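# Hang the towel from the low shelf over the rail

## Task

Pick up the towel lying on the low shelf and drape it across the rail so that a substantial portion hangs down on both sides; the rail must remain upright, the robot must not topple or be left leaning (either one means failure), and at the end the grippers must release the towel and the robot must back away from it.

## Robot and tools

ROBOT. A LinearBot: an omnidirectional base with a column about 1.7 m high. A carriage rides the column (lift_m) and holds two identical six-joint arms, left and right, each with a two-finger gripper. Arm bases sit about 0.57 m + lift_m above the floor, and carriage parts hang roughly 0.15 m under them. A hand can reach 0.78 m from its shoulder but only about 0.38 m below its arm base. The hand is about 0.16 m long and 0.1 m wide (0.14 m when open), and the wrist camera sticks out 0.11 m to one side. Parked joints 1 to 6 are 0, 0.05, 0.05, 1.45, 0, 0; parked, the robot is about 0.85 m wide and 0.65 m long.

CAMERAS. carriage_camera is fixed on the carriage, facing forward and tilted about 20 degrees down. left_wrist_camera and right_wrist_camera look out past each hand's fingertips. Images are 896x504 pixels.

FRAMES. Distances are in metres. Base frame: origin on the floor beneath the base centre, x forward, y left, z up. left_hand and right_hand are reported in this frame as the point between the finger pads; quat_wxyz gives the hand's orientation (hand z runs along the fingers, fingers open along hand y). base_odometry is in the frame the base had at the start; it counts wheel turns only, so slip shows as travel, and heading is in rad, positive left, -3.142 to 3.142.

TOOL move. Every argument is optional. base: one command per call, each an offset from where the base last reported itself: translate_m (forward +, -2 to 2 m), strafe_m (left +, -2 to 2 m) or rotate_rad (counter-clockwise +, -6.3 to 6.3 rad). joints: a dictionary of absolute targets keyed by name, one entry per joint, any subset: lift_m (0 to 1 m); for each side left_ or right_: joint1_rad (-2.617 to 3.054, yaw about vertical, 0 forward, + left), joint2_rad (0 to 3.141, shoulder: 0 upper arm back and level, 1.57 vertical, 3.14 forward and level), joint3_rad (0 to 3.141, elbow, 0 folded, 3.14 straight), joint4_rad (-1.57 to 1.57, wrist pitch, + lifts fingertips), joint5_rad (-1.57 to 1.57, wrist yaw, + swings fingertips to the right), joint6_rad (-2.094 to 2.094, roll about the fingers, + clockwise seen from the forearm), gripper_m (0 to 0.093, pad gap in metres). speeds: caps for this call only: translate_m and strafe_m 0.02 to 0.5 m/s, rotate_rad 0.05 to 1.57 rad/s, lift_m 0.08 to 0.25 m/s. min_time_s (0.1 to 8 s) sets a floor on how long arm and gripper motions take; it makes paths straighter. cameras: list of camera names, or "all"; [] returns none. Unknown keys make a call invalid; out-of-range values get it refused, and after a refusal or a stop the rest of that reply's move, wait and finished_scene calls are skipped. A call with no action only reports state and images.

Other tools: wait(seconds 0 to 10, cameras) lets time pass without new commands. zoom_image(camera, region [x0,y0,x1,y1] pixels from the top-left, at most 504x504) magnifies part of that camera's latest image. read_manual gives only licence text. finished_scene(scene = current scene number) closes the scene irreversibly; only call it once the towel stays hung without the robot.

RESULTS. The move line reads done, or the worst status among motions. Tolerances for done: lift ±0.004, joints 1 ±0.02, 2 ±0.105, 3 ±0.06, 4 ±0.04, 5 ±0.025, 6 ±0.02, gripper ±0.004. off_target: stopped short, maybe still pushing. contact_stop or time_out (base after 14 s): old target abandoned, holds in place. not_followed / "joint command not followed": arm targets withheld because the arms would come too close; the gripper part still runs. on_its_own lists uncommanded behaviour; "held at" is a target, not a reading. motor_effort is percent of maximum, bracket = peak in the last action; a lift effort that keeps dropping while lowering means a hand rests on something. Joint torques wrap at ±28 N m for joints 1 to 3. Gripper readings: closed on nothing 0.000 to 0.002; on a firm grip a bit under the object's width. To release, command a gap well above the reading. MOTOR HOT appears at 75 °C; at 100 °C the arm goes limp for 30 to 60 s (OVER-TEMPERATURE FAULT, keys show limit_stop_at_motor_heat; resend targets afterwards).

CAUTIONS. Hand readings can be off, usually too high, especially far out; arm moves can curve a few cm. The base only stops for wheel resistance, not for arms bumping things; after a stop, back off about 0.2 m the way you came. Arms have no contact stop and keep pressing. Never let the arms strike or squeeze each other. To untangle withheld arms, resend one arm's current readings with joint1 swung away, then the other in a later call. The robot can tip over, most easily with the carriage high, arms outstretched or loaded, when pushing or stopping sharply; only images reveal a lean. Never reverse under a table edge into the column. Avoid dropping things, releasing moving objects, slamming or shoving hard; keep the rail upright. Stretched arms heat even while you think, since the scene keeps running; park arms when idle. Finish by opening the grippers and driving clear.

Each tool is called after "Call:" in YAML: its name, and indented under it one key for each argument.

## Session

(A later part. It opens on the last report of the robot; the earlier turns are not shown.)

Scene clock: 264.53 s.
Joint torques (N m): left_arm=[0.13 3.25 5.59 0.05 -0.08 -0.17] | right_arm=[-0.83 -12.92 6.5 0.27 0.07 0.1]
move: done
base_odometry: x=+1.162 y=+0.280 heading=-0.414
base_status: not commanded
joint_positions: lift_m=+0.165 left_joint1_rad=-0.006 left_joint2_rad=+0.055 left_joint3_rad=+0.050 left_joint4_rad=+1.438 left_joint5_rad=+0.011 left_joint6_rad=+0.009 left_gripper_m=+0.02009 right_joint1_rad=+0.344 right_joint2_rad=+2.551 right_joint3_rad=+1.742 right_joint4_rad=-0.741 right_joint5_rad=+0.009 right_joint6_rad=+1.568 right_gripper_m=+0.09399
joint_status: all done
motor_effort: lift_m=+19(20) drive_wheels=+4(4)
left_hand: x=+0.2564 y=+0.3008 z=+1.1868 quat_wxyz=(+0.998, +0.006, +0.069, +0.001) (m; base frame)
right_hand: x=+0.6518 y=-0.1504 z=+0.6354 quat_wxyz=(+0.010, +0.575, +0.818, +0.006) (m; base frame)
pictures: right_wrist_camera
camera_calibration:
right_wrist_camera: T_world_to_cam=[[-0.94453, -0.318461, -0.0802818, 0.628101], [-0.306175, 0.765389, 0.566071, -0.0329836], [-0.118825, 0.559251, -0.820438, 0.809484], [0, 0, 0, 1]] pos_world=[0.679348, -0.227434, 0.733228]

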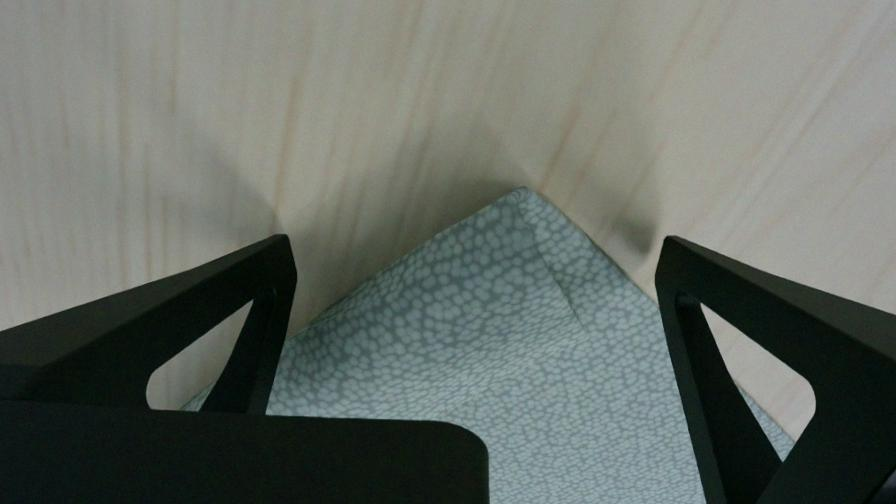

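Call:
move:
  joints: {"lift_m": 0.18, "right_joint1_rad": 0.367}
  speeds: {"lift_m": 0.08}
  cameras: []

Call:
move:
  joints: {"lift_m": 0.153}
  speeds: {"lift_m": 0.08}
  cameras: ["right_wrist_camera"]

Scene clock: 270.60 s.
Joint torques (N m): left_arm=[0.18 3.3 5.65 0.05 -0.09 -0.16] | right_arm=[0.02 -13.35 6.5 0.26 0.08 0.1]
move: done
base_odometry: x=+1.162 y=+0.280 heading=-0.414
base_status: not commanded
joint_positions: lift_m=+0.180 left_joint1_rad=-0.006 left_joint2_rad=+0.055 left_joint3_rad=+0.050 left_joint4_rad=+1.438 left_joint5_rad=+0.011 left_joint6_rad=+0.009 left_gripper_m=+0.02009 right_joint1_rad=+0.364 right_joint2_rad=+2.555 right_joint3_rad=+1.744 right_joint4_rad=-0.741 right_joint5_rad=+0.008 right_joint6_rad=+1.568 right_gripper_m=+0.09399
joint_status: all done
motor_effort: lift_m=+25(30) drive_wheels=-3(4)
left_hand: x=+0.2564 y=+0.3008 z=+1.2012 quat_wxyz=(+0.998, +0.006, +0.069, +0.001) (m; base frame)
right_hand: x=+0.6482 y=-0.1413 z=+0.6486 quat_wxyz=(+0.009, +0.566, +0.824, +0.006) (m; base frame)
pictures: none
No camera images: "cameras" was empty.

Scene clock: 271.30 s.
Joint torques (N m): left_arm=[0.23 3.33 5.48 0.05 -0.09 -0.18] | right_arm=[0.06 -12.26 5.16 0.41 0.09 0.09]
move: done
base_odometry: x=+1.162 y=+0.280 heading=-0.414
base_status: not commanded
joint_positions: lift_m=+0.154 left_joint1_rad=-0.006 left_joint2_rad=+0.055 left_joint3_rad=+0.050 left_joint4_rad=+1.438 left_joint5_rad=+0.011 left_joint6_rad=+0.009 left_gripper_m=+0.02009 right_joint1_rad=+0.364 right_joint2_rad=+2.544 right_joint3_rad=+1.761 right_joint4_rad=-0.755 right_joint5_rad=+0.007 right_joint6_rad=+1.568 right_gripper_m=+0.09399
joint_status: all done
motor_effort: lift_m=+18(18) drive_wheels=+4(4)
left_hand: x=+0.2563 y=+0.3008 z=+1.1751 quat_wxyz=(+0.998, +0.006, +0.069, +0.001) (m; base frame)
right_hand: x=+0.6532 y=-0.1393 z=+0.6306 quat_wxyz=(+0.012, +0.566, +0.824, +0.011) (m; base frame)
pictures: right_wrist_camera
camera_calibration:
right_wrist_camera: T_world_to_cam=[[-0.936916, -0.337426, -0.0912766, 0.631871], [-0.327455, 0.75586, 0.566964, -0.0263468], [-0.122316, 0.561087, -0.81867, 0.800994], [0, 0, 0, 1]] pos_world=[0.681357, -0.216303, 0.728362]

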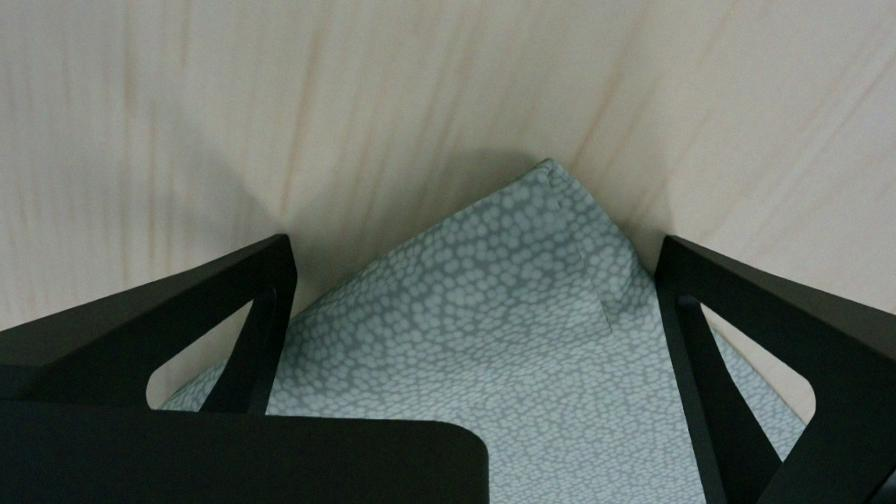

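Call:
move:
  joints: {"right_gripper_m": 0.03}
  min_time_s: 2
  cameras: ["right_wrist_camera"]

Scene clock: 279.70 s.
Joint torques (N m): left_arm=[0.17 3.29 5.56 0.05 -0.09 -0.17] | right_arm=[0.06 -12.33 5.05 0.44 0.1 0.09]
move: done
base_odometry: x=+1.162 y=+0.280 heading=-0.414
base_status: not commanded
joint_positions: lift_m=+0.154 left_joint1_rad=-0.006 left_joint2_rad=+0.055 left_joint3_rad=+0.050 left_joint4_rad=+1.438 left_joint5_rad=+0.011 left_joint6_rad=+0.009 left_gripper_m=+0.02009 right_joint1_rad=+0.364 right_joint2_rad=+2.544 right_joint3_rad=+1.761 right_joint4_rad=-0.755 right_joint5_rad=+0.007 right_joint6_rad=+1.568 right_gripper_m=+0.03015
joint_status: all done
motor_effort: lift_m=+18(18) drive_wheels=+4(4)
left_hand: x=+0.2563 y=+0.3008 z=+1.1751 quat_wxyz=(+0.998, +0.006, +0.069, +0.001) (m; base frame)
right_hand: x=+0.6532 y=-0.1393 z=+0.6306 quat_wxyz=(+0.012, +0.566, +0.824, +0.011) (m; base frame)
pictures: right_wrist_camera
camera_calibration:
right_wrist_camera: T_world_to_cam=[[-0.936916, -0.337426, -0.0912766, 0.631871], [-0.327455, 0.75586, 0.566964, -0.0263468], [-0.122316, 0.561087, -0.81867, 0.800994], [0, 0, 0, 1]] pos_world=[0.681357, -0.216303, 0.728362]

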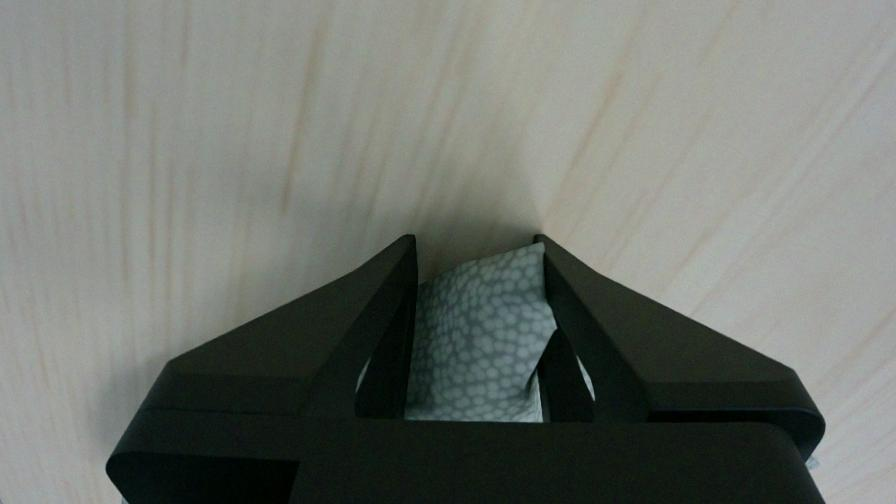

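Call:
move:
  joints: {"right_gripper_m": 0.0}
  min_time_s: 1.5
  cameras: ["right_wrist_camera"]

Scene clock: 284.37 s.
Joint torques (N m): left_arm=[0.23 3.3 5.56 0.05 -0.1 -0.16] | right_arm=[0.08 -12.38 5 0.43 0.09 0.09]
move: done
base_odometry: x=+1.162 y=+0.280 heading=-0.414
base_status: not commanded
joint_positions: lift_m=+0.154 left_joint1_rad=-0.006 left_joint2_rad=+0.055 left_joint3_rad=+0.050 left_joint4_rad=+1.438 left_joint5_rad=+0.011 left_joint6_rad=+0.009 left_gripper_m=+0.02009 right_joint1_rad=+0.364 right_joint2_rad=+2.544 right_joint3_rad=+1.761 right_joint4_rad=-0.755 right_joint5_rad=+0.007 right_joint6_rad=+1.568 right_gripper_m=+0.00374
joint_status: all done
motor_effort: lift_m=+18(18) drive_wheels=+4(4)
left_hand: x=+0.2563 y=+0.3008 z=+1.1751 quat_wxyz=(+0.998, +0.006, +0.069, +0.001) (m; base frame)
right_hand: x=+0.6531 y=-0.1393 z=+0.6306 quat_wxyz=(+0.012, +0.566, +0.824, +0.011) (m; base frame)
pictures: right_wrist_camera
camera_calibration:
right_wrist_camera: T_world_to_cam=[[-0.936924, -0.337405, -0.0912695, 0.631873], [-0.327387, 0.755654, 0.567278, -0.0266713], [-0.122434, 0.561377, -0.818453, 0.800937], [0, 0, 0, 1]] pos_world=[0.681348, -0.216276, 0.72833]

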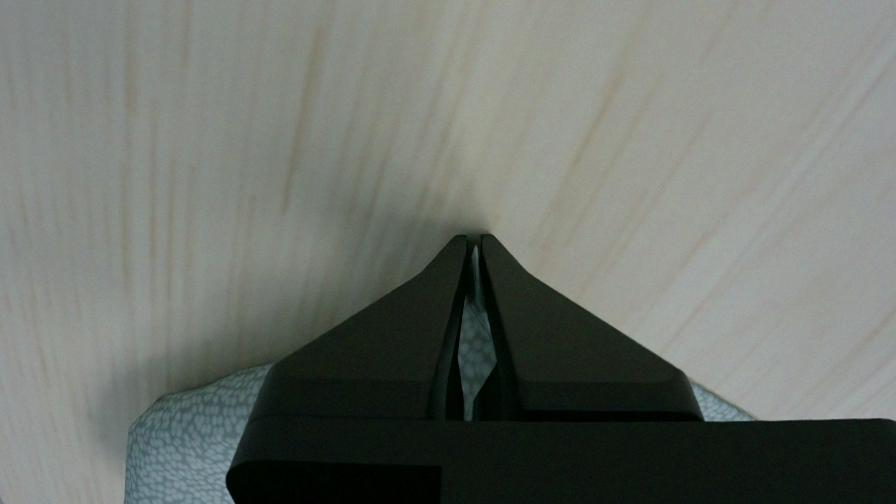

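Call:
move:
  joints: {"lift_m": 0.3}
  speeds: {"lift_m": 0.1}
  cameras: ["carriage_camera", "right_wrist_camera"]

Call:
zoom_image:
  camera: "carriage_camera"
  region: [330, 280, 580, 480]

Scene clock: 289.57 s.
Joint torques (N m): left_arm=[0.29 3.26 5.57 0.08 -0.09 -0.16] | right_arm=[0.12 -13.03 5.07 0.35 0.09 0.09]
move: done
base_odometry: x=+1.162 y=+0.280 heading=-0.414
base_status: not commanded
joint_positions: lift_m=+0.300 left_joint1_rad=-0.006 left_joint2_rad=+0.055 left_joint3_rad=+0.050 left_joint4_rad=+1.439 left_joint5_rad=+0.011 left_joint6_rad=+0.009 left_gripper_m=+0.02009 right_joint1_rad=+0.364 right_joint2_rad=+2.553 right_joint3_rad=+1.760 right_joint4_rad=-0.749 right_joint5_rad=+0.007 right_joint6_rad=+1.568 right_gripper_m=+0.00369
joint_status: all done
motor_effort: lift_m=+25(29) drive_wheels=+4(4)
left_hand: x=+0.2562 y=+0.3008 z=+1.3213 quat_wxyz=(+0.998, +0.006, +0.069, +0.001) (m; base frame)
right_hand: x=+0.6525 y=-0.1395 z=+0.7728 quat_wxyz=(+0.011, +0.566, +0.824, +0.010) (m; base frame)
pictures: carriage_camera, right_wrist_camera
camera_calibration:
carriage_camera: T_world_to_cam=[[-0.00559344, -0.999683, -0.0245389, 0.0358458], [-0.377647, 0.0248338, -0.925616, 1.26839], [0.925933, 0.00408966, -0.377667, 0.352219], [0, 0, 0, 1]] pos_world=[0.153073, 0.00289509, 1.30794]
right_wrist_camera: T_world_to_cam=[[-0.93718, -0.337503, -0.0882305, 0.641951], [-0.325769, 0.756272, 0.567387, -0.108411], [-0.124768, 0.560486, -0.818711, 0.91897], [0, 0, 0, 1]] pos_world=[0.680965, -0.216422, 0.870522]

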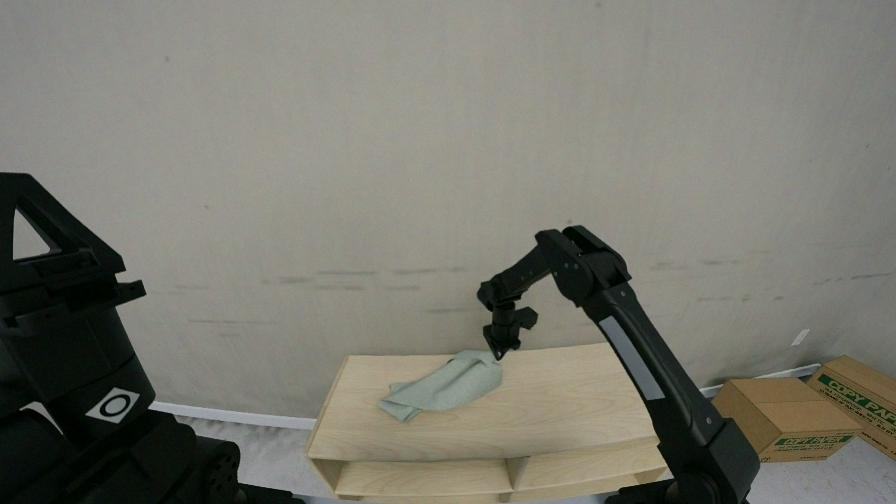

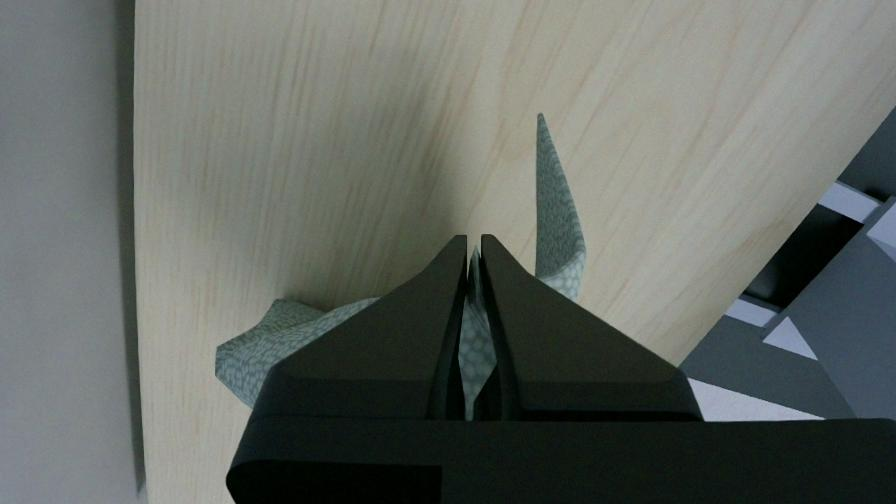

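Scaled by 2.016 from the camera's 896x504 image, which has a finer 1280x720 frame.

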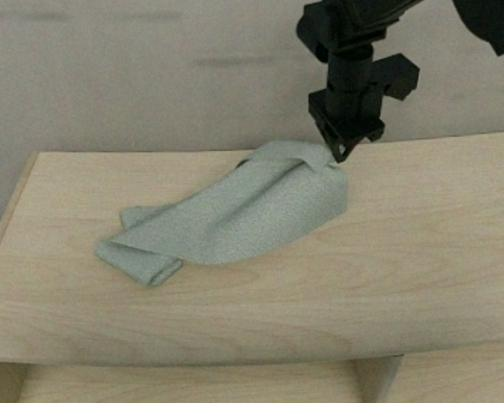

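Gripped. Lift higher.

Call:
move:
  joints: {"lift_m": 0.7}
  speeds: {"lift_m": 0.15}
  cameras: ["carriage_camera", "right_wrist_camera"]

Call:
zoom_image:
  camera: "carriage_camera"
  region: [330, 280, 630, 504]

Scene clock: 295.47 s.
Joint torques (N m): left_arm=[0.1 3.25 5.59 0.03 -0.09 -0.18] | right_arm=[0.03 -13.59 5.05 0.31 0.09 0.1]
move: done
base_odometry: x=+1.162 y=+0.280 heading=-0.414
base_status: not commanded
joint_positions: lift_m=+0.700 left_joint1_rad=-0.005 left_joint2_rad=+0.055 left_joint3_rad=+0.050 left_joint4_rad=+1.439 left_joint5_rad=+0.011 left_joint6_rad=+0.009 left_gripper_m=+0.02009 right_joint1_rad=+0.364 right_joint2_rad=+2.559 right_joint3_rad=+1.760 right_joint4_rad=-0.747 right_joint5_rad=+0.007 right_joint6_rad=+1.568 right_gripper_m=+0.00368
joint_status: all done
motor_effort: lift_m=+25(30) drive_wheels=+4(4)
left_hand: x=+0.2562 y=+0.3009 z=+1.7212 quat_wxyz=(+0.998, +0.006, +0.069, +0.002) (m; base frame)
right_hand: x=+0.6515 y=-0.1399 z=+1.1701 quat_wxyz=(+0.010, +0.566, +0.824, +0.008) (m; base frame)
pictures: carriage_camera, right_wrist_camera
camera_calibration:
carriage_camera: T_world_to_cam=[[-0.00559344, -0.999683, -0.0245389, 0.0456609], [-0.377647, 0.0248338, -0.925616, 1.63862], [0.925933, 0.00408966, -0.377667, 0.50328], [0, 0, 0, 1]] pos_world=[0.153073, 0.00289509, 1.70793]
right_wrist_camera: T_world_to_cam=[[-0.937518, -0.337632, -0.0840506, 0.671261], [-0.323545, 0.75712, 0.567528, -0.335371], [-0.127979, 0.559262, -0.819053, 1.24666], [0, 0, 0, 1]] pos_world=[0.680358, -0.216654, 1.26783]

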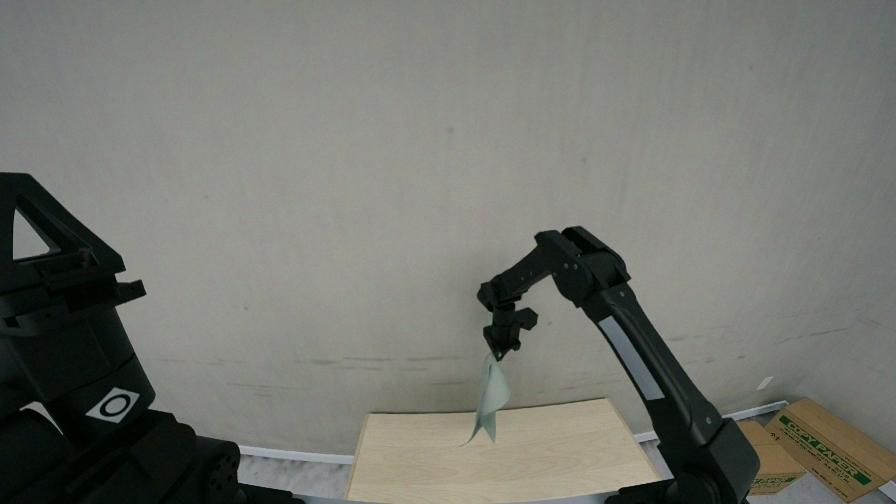

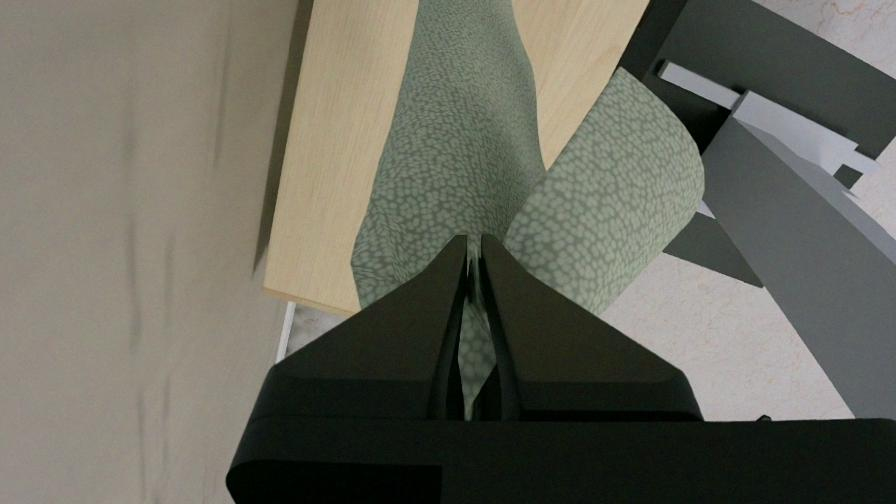

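Scaled by 1.680 from the camera's 896x504 image, which has a finer 1280x720 frame.

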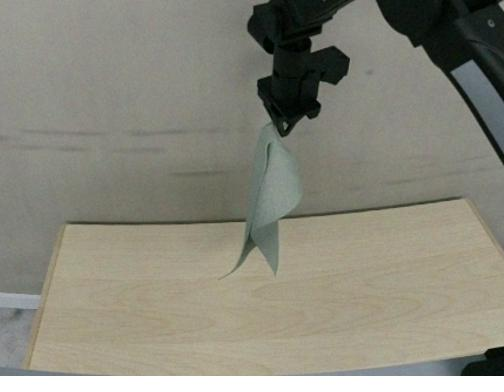

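Call:
move:
  base: {"translate_m": -0.6}
  speeds: {"translate_m": 0.25}
  cameras: []

Call:
move:
  joints: {"lift_m": 0.5, "right_joint1_rad": 0.1, "right_joint2_rad": 2.012, "right_joint3_rad": 0.926, "right_joint4_rad": -0.485, "right_joint5_rad": 0, "right_joint6_rad": 0}
  min_time_s: 3
  cameras: ["carriage_camera"]

Scene clock: 330.97 s.
Joint torques (N m): left_arm=[0.09 3.29 5.6 0.01 -0.07 -0.15] | right_arm=[-0.12 -13.74 5.11 0.28 0.11 0.08]
move: done
base_odometry: x=+0.612 y=+0.521 heading=-0.414
base_status: done
joint_positions: lift_m=+0.700 left_joint1_rad=-0.005 left_joint2_rad=+0.055 left_joint3_rad=+0.050 left_joint4_rad=+1.440 left_joint5_rad=+0.010 left_joint6_rad=+0.009 left_gripper_m=+0.02009 right_joint1_rad=+0.365 right_joint2_rad=+2.559 right_joint3_rad=+1.760 right_joint4_rad=-0.744 right_joint5_rad=+0.006 right_joint6_rad=+1.568 right_gripper_m=+0.00368
joint_status: not commanded
motor_effort: lift_m=+25(25) drive_wheels=-1(12)
left_hand: x=+0.2557 y=+0.3011 z=+1.7213 quat_wxyz=(+0.998, +0.005, +0.068, +0.002) (m; base frame)
right_hand: x=+0.6519 y=-0.1391 z=+1.1701 quat_wxyz=(+0.010, +0.566, +0.824, +0.010) (m; base frame)
pictures: none
No camera images: "cameras" was empty.

Scene clock: 334.30 s.
Joint torques (N m): left_arm=[0.12 3.41 5.56 0.01 -0.08 -0.18] | right_arm=[-0.9 -12.51 3.58 0.35 0 -0.07]
move: done
base_odometry: x=+0.612 y=+0.521 heading=-0.414
base_status: not commanded
joint_positions: lift_m=+0.500 left_joint1_rad=-0.005 left_joint2_rad=+0.055 left_joint3_rad=+0.050 left_joint4_rad=+1.441 left_joint5_rad=+0.010 left_joint6_rad=+0.009 left_gripper_m=+0.02009 right_joint1_rad=+0.107 right_joint2_rad=+2.044 right_joint3_rad=+0.935 right_joint4_rad=-0.497 right_joint5_rad=+0.006 right_joint6_rad=+0.015 right_gripper_m=+0.00368
joint_status: all done
motor_effort: lift_m=+20(20) drive_wheels=+0(1)
left_hand: x=+0.2557 y=+0.3011 z=+1.5219 quat_wxyz=(+0.998, +0.005, +0.067, +0.002) (m; base frame)
right_hand: x=+0.5137 y=-0.2725 z=+1.0016 quat_wxyz=(-0.018, -0.046, +0.999, -0.004) (m; base frame)
pictures: carriage_camera
camera_calibration:
carriage_camera: T_world_to_cam=[[-0.00559344, -0.999683, -0.0245389, 0.0407676], [-0.377647, 0.0248338, -0.925616, 1.45404], [0.925933, 0.00408966, -0.377667, 0.427968], [0, 0, 0, 1]] pos_world=[0.153073, 0.00289509, 1.50851]

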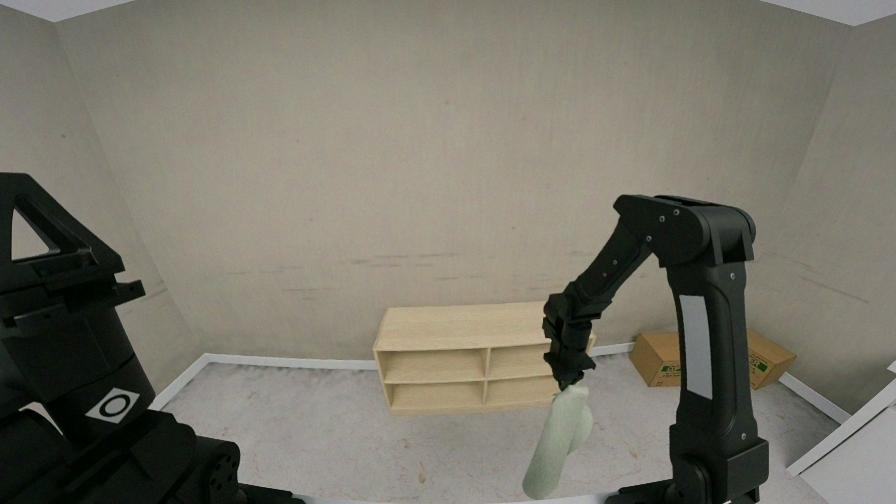

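Call:
move:
  base: {"rotate_rad": 1.445}
  speeds: {"rotate_rad": 0.6}
  cameras: []

Call:
move:
  base: {"strafe_m": 1.04}
  speeds: {"strafe_m": 0.3}
  cameras: ["carriage_camera"]

Scene clock: 340.83 s.
Joint torques (N m): left_arm=[0.08 3.26 5.68 0.01 -0.06 -0.17] | right_arm=[-0.44 -12.46 3.63 0.28 0.02 -0.08]
move: done
base_odometry: x=+0.612 y=+0.521 heading=+1.031
base_status: done
joint_positions: lift_m=+0.500 left_joint1_rad=-0.005 left_joint2_rad=+0.055 left_joint3_rad=+0.050 left_joint4_rad=+1.441 left_joint5_rad=+0.009 left_joint6_rad=+0.009 left_gripper_m=+0.02009 right_joint1_rad=+0.102 right_joint2_rad=+2.043 right_joint3_rad=+0.934 right_joint4_rad=-0.489 right_joint5_rad=+0.005 right_joint6_rad=+0.013 right_gripper_m=+0.00368
joint_status: not commanded
motor_effort: lift_m=+20(20) drive_wheels=+7(13)
left_hand: x=+0.2557 y=+0.3012 z=+1.5219 quat_wxyz=(+0.998, +0.005, +0.067, +0.002) (m; base frame)
right_hand: x=+0.5156 y=-0.2735 z=+1.0015 quat_wxyz=(-0.014, -0.045, +0.999, -0.003) (m; base frame)
pictures: none
No camera images: "cameras" was empty.

Scene clock: 346.00 s.
Joint torques (N m): left_arm=[0.05 3.33 5.59 0.02 -0.07 -0.17] | right_arm=[-0.31 -12.48 3.66 0.29 0.02 -0.07]
move: done
base_odometry: x=-0.280 y=+1.054 heading=+1.032
base_status: done
joint_positions: lift_m=+0.500 left_joint1_rad=-0.005 left_joint2_rad=+0.055 left_joint3_rad=+0.050 left_joint4_rad=+1.441 left_joint5_rad=+0.008 left_joint6_rad=+0.009 left_gripper_m=+0.02009 right_joint1_rad=+0.101 right_joint2_rad=+2.043 right_joint3_rad=+0.934 right_joint4_rad=-0.489 right_joint5_rad=+0.004 right_joint6_rad=+0.013 right_gripper_m=+0.00368
joint_status: not commanded
motor_effort: lift_m=+20(20) drive_wheels=-6(17)
left_hand: x=+0.2557 y=+0.3013 z=+1.5219 quat_wxyz=(+0.998, +0.005, +0.067, +0.002) (m; base frame)
right_hand: x=+0.5157 y=-0.2739 z=+1.0016 quat_wxyz=(-0.013, -0.044, +0.999, -0.003) (m; base frame)
pictures: carriage_camera
camera_calibration:
carriage_camera: T_world_to_cam=[[-0.00559344, -0.999683, -0.0245389, 0.0407676], [-0.377647, 0.0248338, -0.925616, 1.45404], [0.925933, 0.00408966, -0.377667, 0.427968], [0, 0, 0, 1]] pos_world=[0.153073, 0.00289509, 1.50851]

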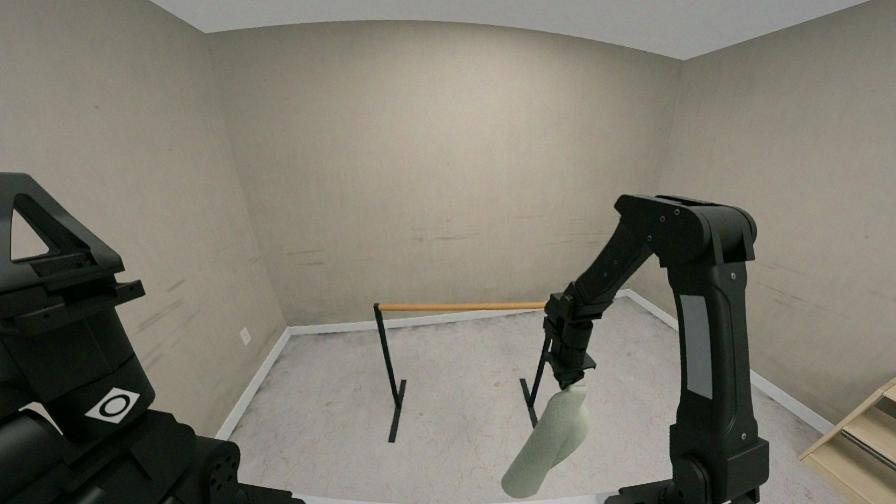

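Call:
zoom_image:
  camera: "carriage_camera"
  region: [350, 280, 600, 460]

Scaled by 2.016 from the camera's 896x504 image, which has a finer 1280x720 frame.

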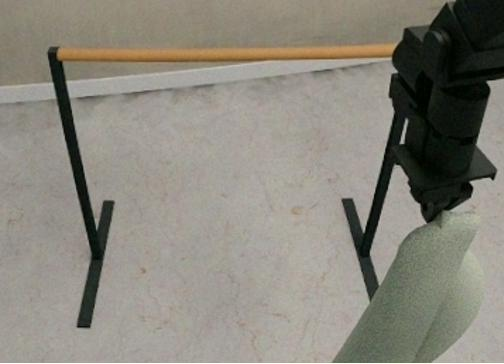

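Call:
move:
  base: {"rotate_rad": -0.033}
  joints: {"right_joint1_rad": 0.2}
  cameras: []

Call:
move:
  base: {"translate_m": 0.38}
  speeds: {"translate_m": 0.2}
  cameras: ["carriage_camera"]

Call:
zoom_image:
  camera: "carriage_camera"
  region: [300, 280, 660, 504]

Scene clock: 358.70 s.
Joint torques (N m): left_arm=[0.02 3.34 5.63 0 -0.07 -0.17] | right_arm=[0.12 -12.41 3.64 0.26 0.03 -0.07]
move: done
base_odometry: x=-0.280 y=+1.054 heading=+1.000
base_status: done
joint_positions: lift_m=+0.500 left_joint1_rad=-0.005 left_joint2_rad=+0.055 left_joint3_rad=+0.050 left_joint4_rad=+1.442 left_joint5_rad=+0.008 left_joint6_rad=+0.009 left_gripper_m=+0.02009 right_joint1_rad=+0.197 right_joint2_rad=+2.043 right_joint3_rad=+0.934 right_joint4_rad=-0.486 right_joint5_rad=+0.004 right_joint6_rad=+0.013 right_gripper_m=+0.00368
joint_status: all done
motor_effort: lift_m=+20(20) drive_wheels=-7(11)
left_hand: x=+0.2555 y=+0.3013 z=+1.5219 quat_wxyz=(+0.998, +0.004, +0.067, +0.002) (m; base frame)
right_hand: x=+0.5121 y=-0.2455 z=+1.0016 quat_wxyz=(-0.012, -0.092, +0.996, -0.003) (m; base frame)
pictures: none
No camera images: "cameras" was empty.

Scene clock: 361.67 s.
Joint torques (N m): left_arm=[0.12 3.41 5.55 0.02 -0.06 -0.17] | right_arm=[0.01 -12.26 3.7 0.25 0.03 -0.08]
move: done
base_odometry: x=-0.076 y=+1.374 heading=+1.001
base_status: done
joint_positions: lift_m=+0.500 left_joint1_rad=-0.005 left_joint2_rad=+0.055 left_joint3_rad=+0.050 left_joint4_rad=+1.444 left_joint5_rad=+0.008 left_joint6_rad=+0.009 left_gripper_m=+0.02009 right_joint1_rad=+0.197 right_joint2_rad=+2.041 right_joint3_rad=+0.933 right_joint4_rad=-0.486 right_joint5_rad=+0.004 right_joint6_rad=+0.013 right_gripper_m=+0.00368
joint_status: not commanded
motor_effort: lift_m=+20(20) drive_wheels=-4(12)
left_hand: x=+0.2550 y=+0.3014 z=+1.5220 quat_wxyz=(+0.998, +0.004, +0.066, +0.002) (m; base frame)
right_hand: x=+0.5122 y=-0.2454 z=+1.0020 quat_wxyz=(-0.011, -0.092, +0.996, -0.003) (m; base frame)
pictures: carriage_camera
camera_calibration:
carriage_camera: T_world_to_cam=[[-0.00559344, -0.999683, -0.0245389, 0.0407676], [-0.377647, 0.0248338, -0.925616, 1.45404], [0.925933, 0.00408966, -0.377667, 0.427968], [0, 0, 0, 1]] pos_world=[0.153073, 0.00289509, 1.50851]

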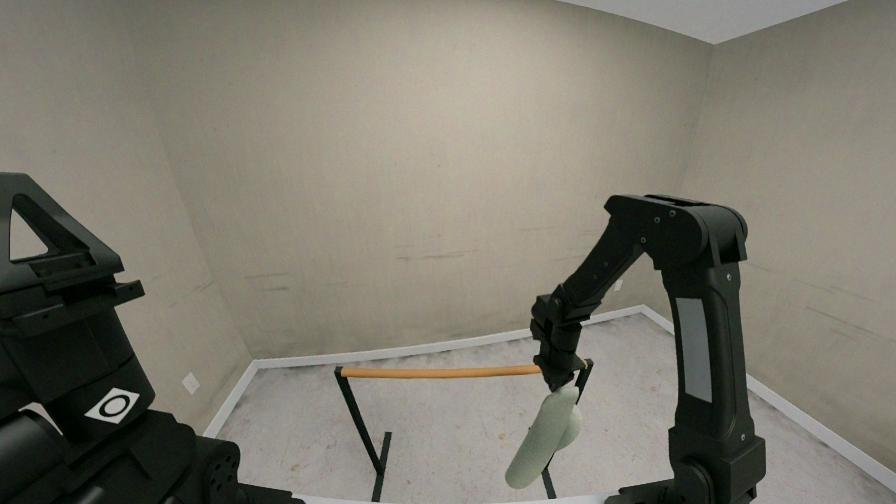

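Scaled by 1.400 from the camera's 896x504 image, which has a finer 1280x720 frame.

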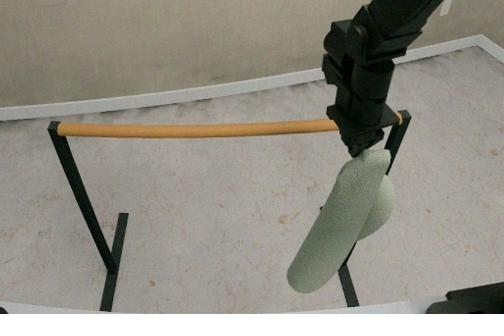

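Call:
move:
  joints: {"lift_m": 0.4, "right_joint1_rad": 0.265, "right_joint2_rad": 1.78, "right_joint3_rad": 1.5166, "right_joint4_rad": -1.036, "right_joint5_rad": 0, "right_joint6_rad": 0}
  min_time_s: 2.5
  cameras: ["carriage_camera"]

Call:
zoom_image:
  camera: "carriage_camera"
  region: [300, 250, 660, 504]

Scene clock: 381.27 s.
Joint torques (N m): left_arm=[0.1 3.37 5.63 -0.03 -0.06 -0.15] | right_arm=[0.49 -13.11 8.85 0.59 0.02 -0.05]
move: done
base_odometry: x=-0.076 y=+1.374 heading=+1.001
base_status: not commanded
joint_positions: lift_m=+0.400 left_joint1_rad=-0.005 left_joint2_rad=+0.055 left_joint3_rad=+0.050 left_joint4_rad=+1.444 left_joint5_rad=+0.008 left_joint6_rad=+0.009 left_gripper_m=+0.02009 right_joint1_rad=+0.258 right_joint2_rad=+1.813 right_joint3_rad=+1.493 right_joint4_rad=-1.017 right_joint5_rad=+0.004 right_joint6_rad=+0.013 right_gripper_m=+0.00368
joint_status: all done
motor_effort: lift_m=+20(20) drive_wheels=+5(5)
left_hand: x=+0.2549 y=+0.3014 z=+1.4220 quat_wxyz=(+0.998, +0.004, +0.066, +0.002) (m; base frame)
right_hand: x=+0.6000 y=-0.2036 z=+1.1022 quat_wxyz=(+0.116, -0.121, +0.986, +0.014) (m; base frame)
pictures: carriage_camera
camera_calibration:
carriage_camera: T_world_to_cam=[[-0.00559344, -0.999683, -0.0245389, 0.038314], [-0.377647, 0.0248338, -0.925616, 1.36149], [0.925933, 0.00408966, -0.377667, 0.390207], [0, 0, 0, 1]] pos_world=[0.153073, 0.00289509, 1.40853]

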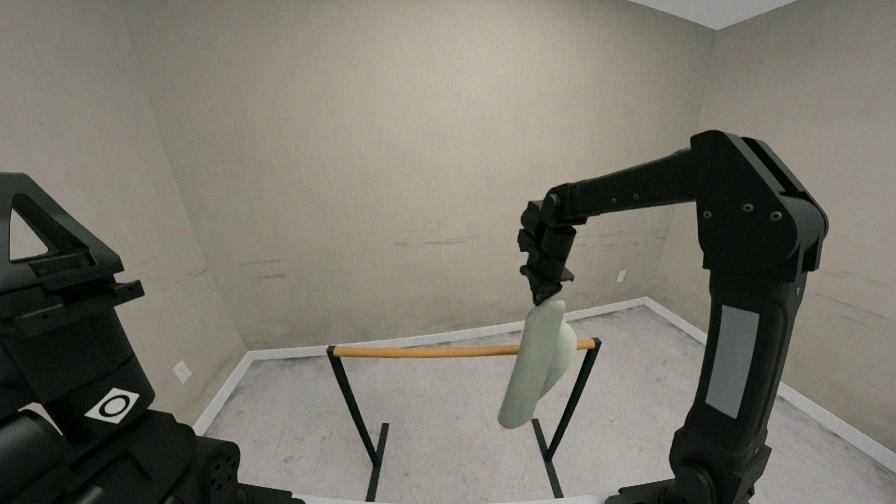

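Scaled by 1.400 from the camera's 896x504 image, which has a finer 1280x720 frame.

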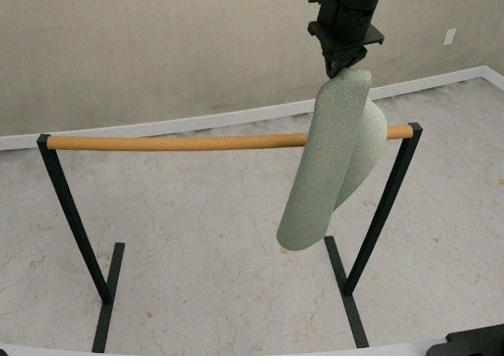

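Call:
move:
  joints: {"lift_m": 0.4, "right_joint1_rad": 0.195, "right_joint2_rad": 2.13, "right_joint3_rad": 1.8716, "right_joint4_rad": -0.7241, "right_joint5_rad": 0, "right_joint6_rad": 0}
  min_time_s: 3
  cameras: ["carriage_camera", "right_wrist_camera"]

Call:
zoom_image:
  camera: "carriage_camera"
  region: [300, 250, 660, 504]

Scene clock: 389.80 s.
Joint torques (N m): left_arm=[0.06 3.32 5.6 -0.03 -0.06 -0.17] | right_arm=[-0.91 -11.36 9.88 1.58 0.01 -0.06]
move: done
base_odometry: x=-0.076 y=+1.374 heading=+1.001
base_status: not commanded
joint_positions: lift_m=+0.400 left_joint1_rad=-0.005 left_joint2_rad=+0.055 left_joint3_rad=+0.050 left_joint4_rad=+1.444 left_joint5_rad=+0.008 left_joint6_rad=+0.009 left_gripper_m=+0.02009 right_joint1_rad=+0.202 right_joint2_rad=+2.105 right_joint3_rad=+1.845 right_joint4_rad=-0.741 right_joint5_rad=+0.004 right_joint6_rad=+0.013 right_gripper_m=+0.00368
joint_status: all done
motor_effort: lift_m=+20(20) drive_wheels=+4(5)
left_hand: x=+0.2549 y=+0.3014 z=+1.4220 quat_wxyz=(+0.998, +0.004, +0.066, +0.002) (m; base frame)
right_hand: x=+0.7494 y=-0.1954 z=+1.1203 quat_wxyz=(+0.280, -0.090, +0.955, +0.028) (m; base frame)
pictures: carriage_camera, right_wrist_camera
camera_calibration:
carriage_camera: T_world_to_cam=[[-0.00559344, -0.999683, -0.0245389, 0.038314], [-0.377647, 0.0248338, -0.925616, 1.36149], [0.925933, 0.00408966, -0.377667, 0.390207], [0, 0, 0, 1]] pos_world=[0.153073, 0.00289509, 1.40853]
right_wrist_camera: T_world_to_cam=[[0.200428, -0.977578, -0.0645672, -0.259566], [-0.978256, -0.203283, 0.041123, 0.659346], [-0.0533264, 0.054921, -0.997066, 1.29433], [0, 0, 0, 1]] pos_world=[0.766056, -0.190798, 1.24666]

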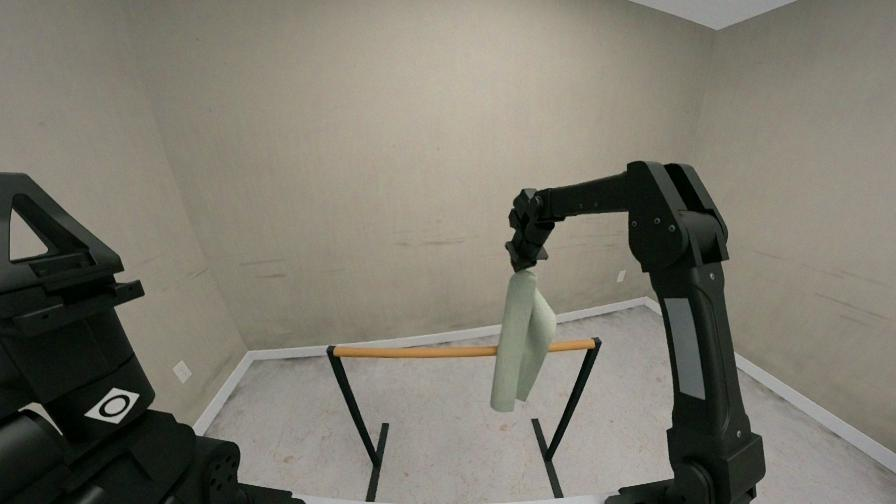

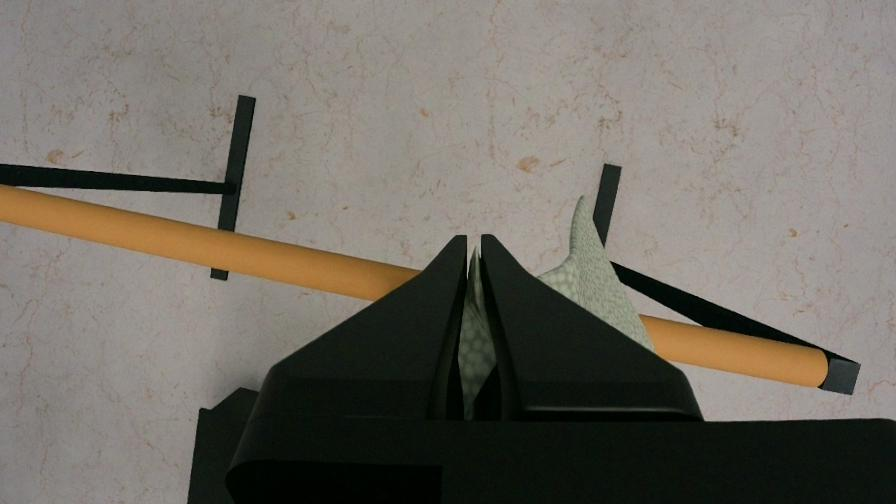

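Scaled by 1.400 from the camera's 896x504 image, which has a finer 1280x720 frame.

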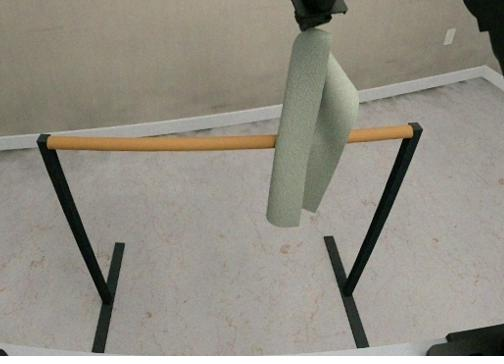

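Call:
move:
  joints: {"lift_m": 0.4, "right_joint1_rad": 0.155, "right_joint2_rad": 2.46, "right_joint3_rad": 1.925, "right_joint4_rad": -0.185, "right_joint5_rad": 0, "right_joint6_rad": 0}
  min_time_s: 3
  cameras: ["carriage_camera"]

Call:
zoom_image:
  camera: "carriage_camera"
  region: [300, 250, 660, 504]

Scene clock: 397.57 s.
Joint torques (N m): left_arm=[0.12 3.37 5.57 -0.01 -0.06 -0.17] | right_arm=[-0.99 -13.65 9.96 1.95 0.04 -0.07]
move: done
base_odometry: x=-0.076 y=+1.374 heading=+1.001
base_status: not commanded
joint_positions: lift_m=+0.400 left_joint1_rad=-0.005 left_joint2_rad=+0.055 left_joint3_rad=+0.050 left_joint4_rad=+1.444 left_joint5_rad=+0.008 left_joint6_rad=+0.009 left_gripper_m=+0.02009 right_joint1_rad=+0.163 right_joint2_rad=+2.432 right_joint3_rad=+1.897 right_joint4_rad=-0.209 right_joint5_rad=+0.004 right_joint6_rad=+0.013 right_gripper_m=+0.00368
joint_status: all done
motor_effort: lift_m=+20(20) drive_wheels=+5(5)
left_hand: x=+0.2549 y=+0.3014 z=+1.4220 quat_wxyz=(+0.998, +0.004, +0.066, +0.002) (m; base frame)
right_hand: x=+0.8551 y=-0.1996 z=+1.0369 quat_wxyz=(+0.400, -0.068, +0.913, +0.033) (m; base frame)
pictures: carriage_camera
camera_calibration:
carriage_camera: T_world_to_cam=[[-0.00559344, -0.999683, -0.0245389, 0.038314], [-0.377647, 0.0248338, -0.925616, 1.36149], [0.925933, 0.00408966, -0.377667, 0.390207], [0, 0, 0, 1]] pos_world=[0.153073, 0.00289509, 1.40853]

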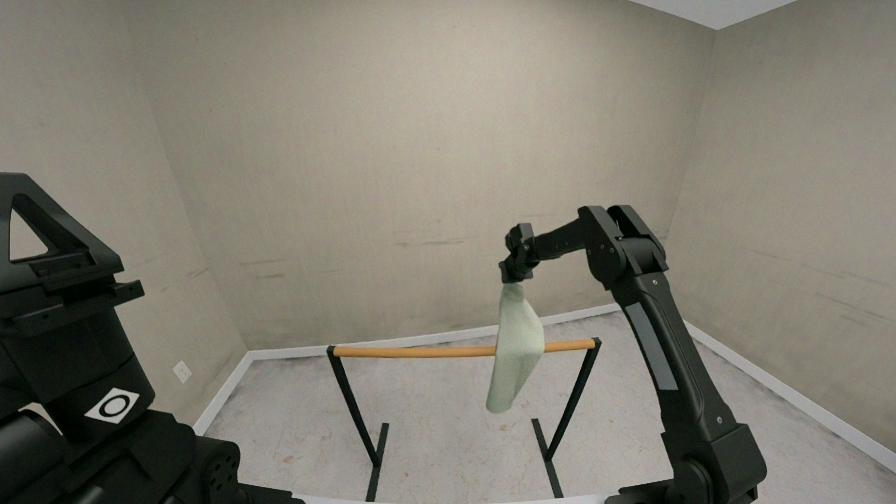

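Scaled by 1.400 from the camera's 896x504 image, which has a finer 1280x720 frame.

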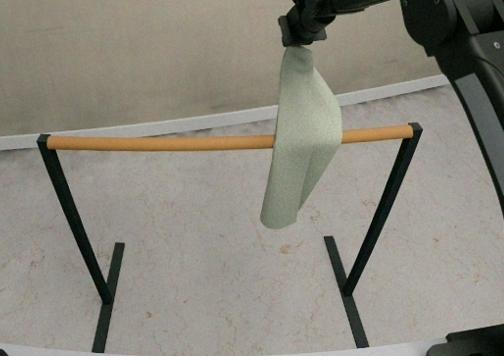

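Call:
move:
  joints: {"lift_m": 0.3, "right_joint1_rad": 0.14, "right_joint2_rad": 2.746, "right_joint3_rad": 2.085, "right_joint4_rad": 0.14, "right_joint5_rad": 0, "right_joint6_rad": 0}
  min_time_s: 3
  speeds: {"lift_m": 0.08}
  cameras: ["carriage_camera"]

Call:
zoom_image:
  camera: "carriage_camera"
  region: [300, 250, 660, 504]

Scene clock: 404.50 s.
Joint torques (N m): left_arm=[0.13 3.26 5.59 -0.01 -0.06 -0.16] | right_arm=[-0.96 -14.74 9.69 2.12 0.02 -0.06]
move: done
base_odometry: x=-0.076 y=+1.374 heading=+1.001
base_status: not commanded
joint_positions: lift_m=+0.300 left_joint1_rad=-0.005 left_joint2_rad=+0.055 left_joint3_rad=+0.050 left_joint4_rad=+1.444 left_joint5_rad=+0.008 left_joint6_rad=+0.009 left_gripper_m=+0.02009 right_joint1_rad=+0.147 right_joint2_rad=+2.714 right_joint3_rad=+2.059 right_joint4_rad=+0.123 right_joint5_rad=+0.004 right_joint6_rad=+0.013 right_gripper_m=+0.00368
joint_status: all done
motor_effort: lift_m=+20(20) drive_wheels=+5(5)
left_hand: x=+0.2549 y=+0.3014 z=+1.3220 quat_wxyz=(+0.998, +0.004, +0.066, +0.002) (m; base frame)
right_hand: x=+0.9165 y=-0.2004 z=+0.8885 quat_wxyz=(+0.495, -0.057, +0.866, +0.038) (m; base frame)
pictures: carriage_camera
camera_calibration:
carriage_camera: T_world_to_cam=[[-0.00559344, -0.999683, -0.0245389, 0.0358599], [-0.377647, 0.0248338, -0.925616, 1.26892], [0.925933, 0.00408966, -0.377667, 0.352436], [0, 0, 0, 1]] pos_world=[0.153073, 0.00289509, 1.30851]

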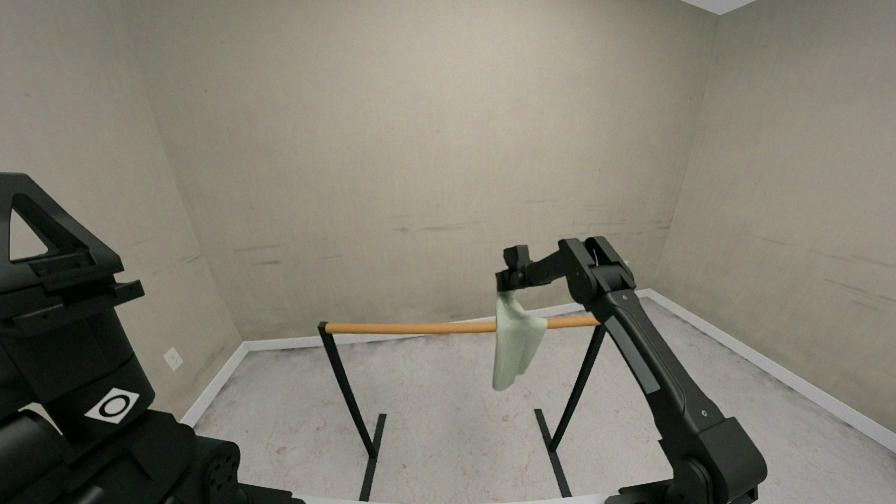

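Scaled by 1.400 from the camera's 896x504 image, which has a finer 1280x720 frame.

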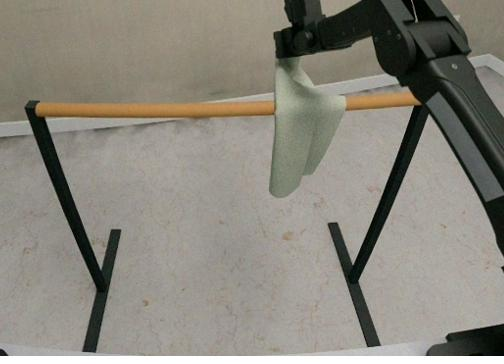

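Call:
move:
  joints: {"lift_m": 0.23, "right_joint4_rad": -0.18}
  min_time_s: 2
  speeds: {"lift_m": 0.08}
  cameras: ["carriage_camera", "right_wrist_camera"]

Call:
zoom_image:
  camera: "carriage_camera"
  region: [300, 250, 660, 504]

Scene clock: 412.90 s.
Joint torques (N m): left_arm=[0.09 3.38 5.61 -0.03 -0.08 -0.17] | right_arm=[-0.98 -15.09 8.84 1.42 0.02 -0.08]
move: done
base_odometry: x=-0.076 y=+1.374 heading=+1.001
base_status: not commanded
joint_positions: lift_m=+0.230 left_joint1_rad=-0.005 left_joint2_rad=+0.055 left_joint3_rad=+0.050 left_joint4_rad=+1.444 left_joint5_rad=+0.008 left_joint6_rad=+0.009 left_gripper_m=+0.02009 right_joint1_rad=+0.147 right_joint2_rad=+2.720 right_joint3_rad=+2.067 right_joint4_rad=-0.160 right_joint5_rad=+0.004 right_joint6_rad=+0.013 right_gripper_m=+0.00368
joint_status: all done
motor_effort: lift_m=+20(20) drive_wheels=+5(5)
left_hand: x=+0.2549 y=+0.3014 z=+1.2520 quat_wxyz=(+0.998, +0.004, +0.066, +0.002) (m; base frame)
right_hand: x=+0.8746 y=-0.2066 z=+0.7628 quat_wxyz=(+0.369, -0.062, +0.927, +0.028) (m; base frame)
pictures: carriage_camera, right_wrist_camera
camera_calibration:
carriage_camera: T_world_to_cam=[[-0.00559344, -0.999683, -0.0245389, 0.034143], [-0.377647, 0.0248338, -0.925616, 1.20416], [0.925933, 0.00408966, -0.377667, 0.326012], [0, 0, 0, 1]] pos_world=[0.153073, 0.00289509, 1.23855]
right_wrist_camera: T_world_to_cam=[[0.158693, -0.98529, -0.0633966, -0.284612], [-0.978228, -0.148209, -0.145272, 0.947765], [0.133739, 0.08507, -0.987359, 0.780446], [0, 0, 0, 1]] pos_world=[0.86792, -0.206351, 0.89022]

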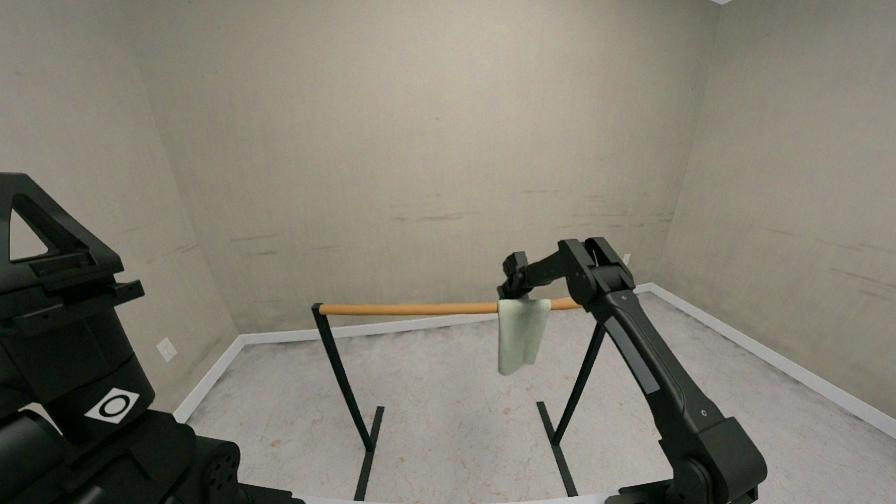

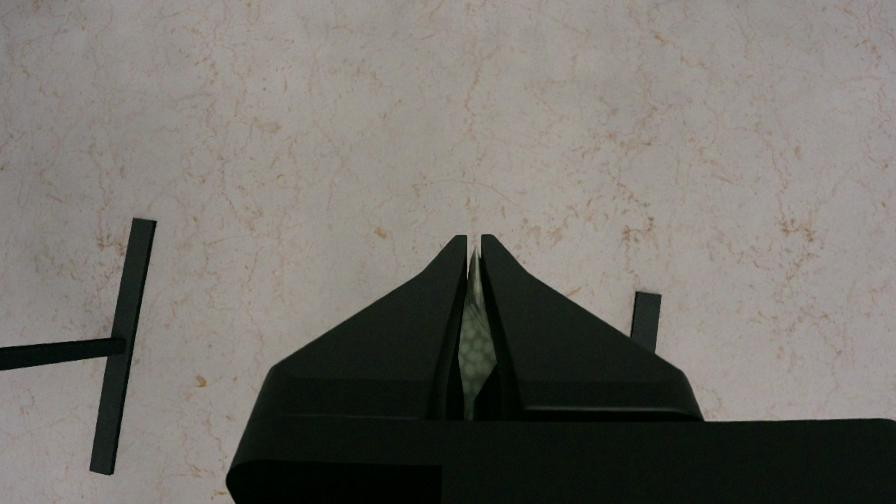

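Scaled by 1.400 from the camera's 896x504 image, which has a finer 1280x720 frame.

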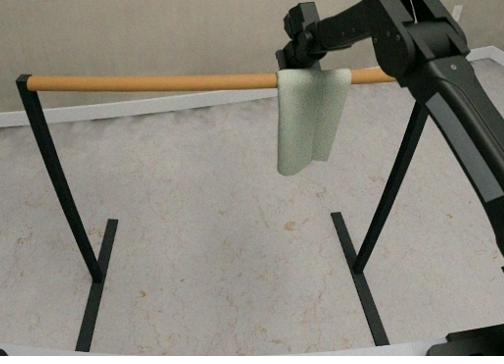

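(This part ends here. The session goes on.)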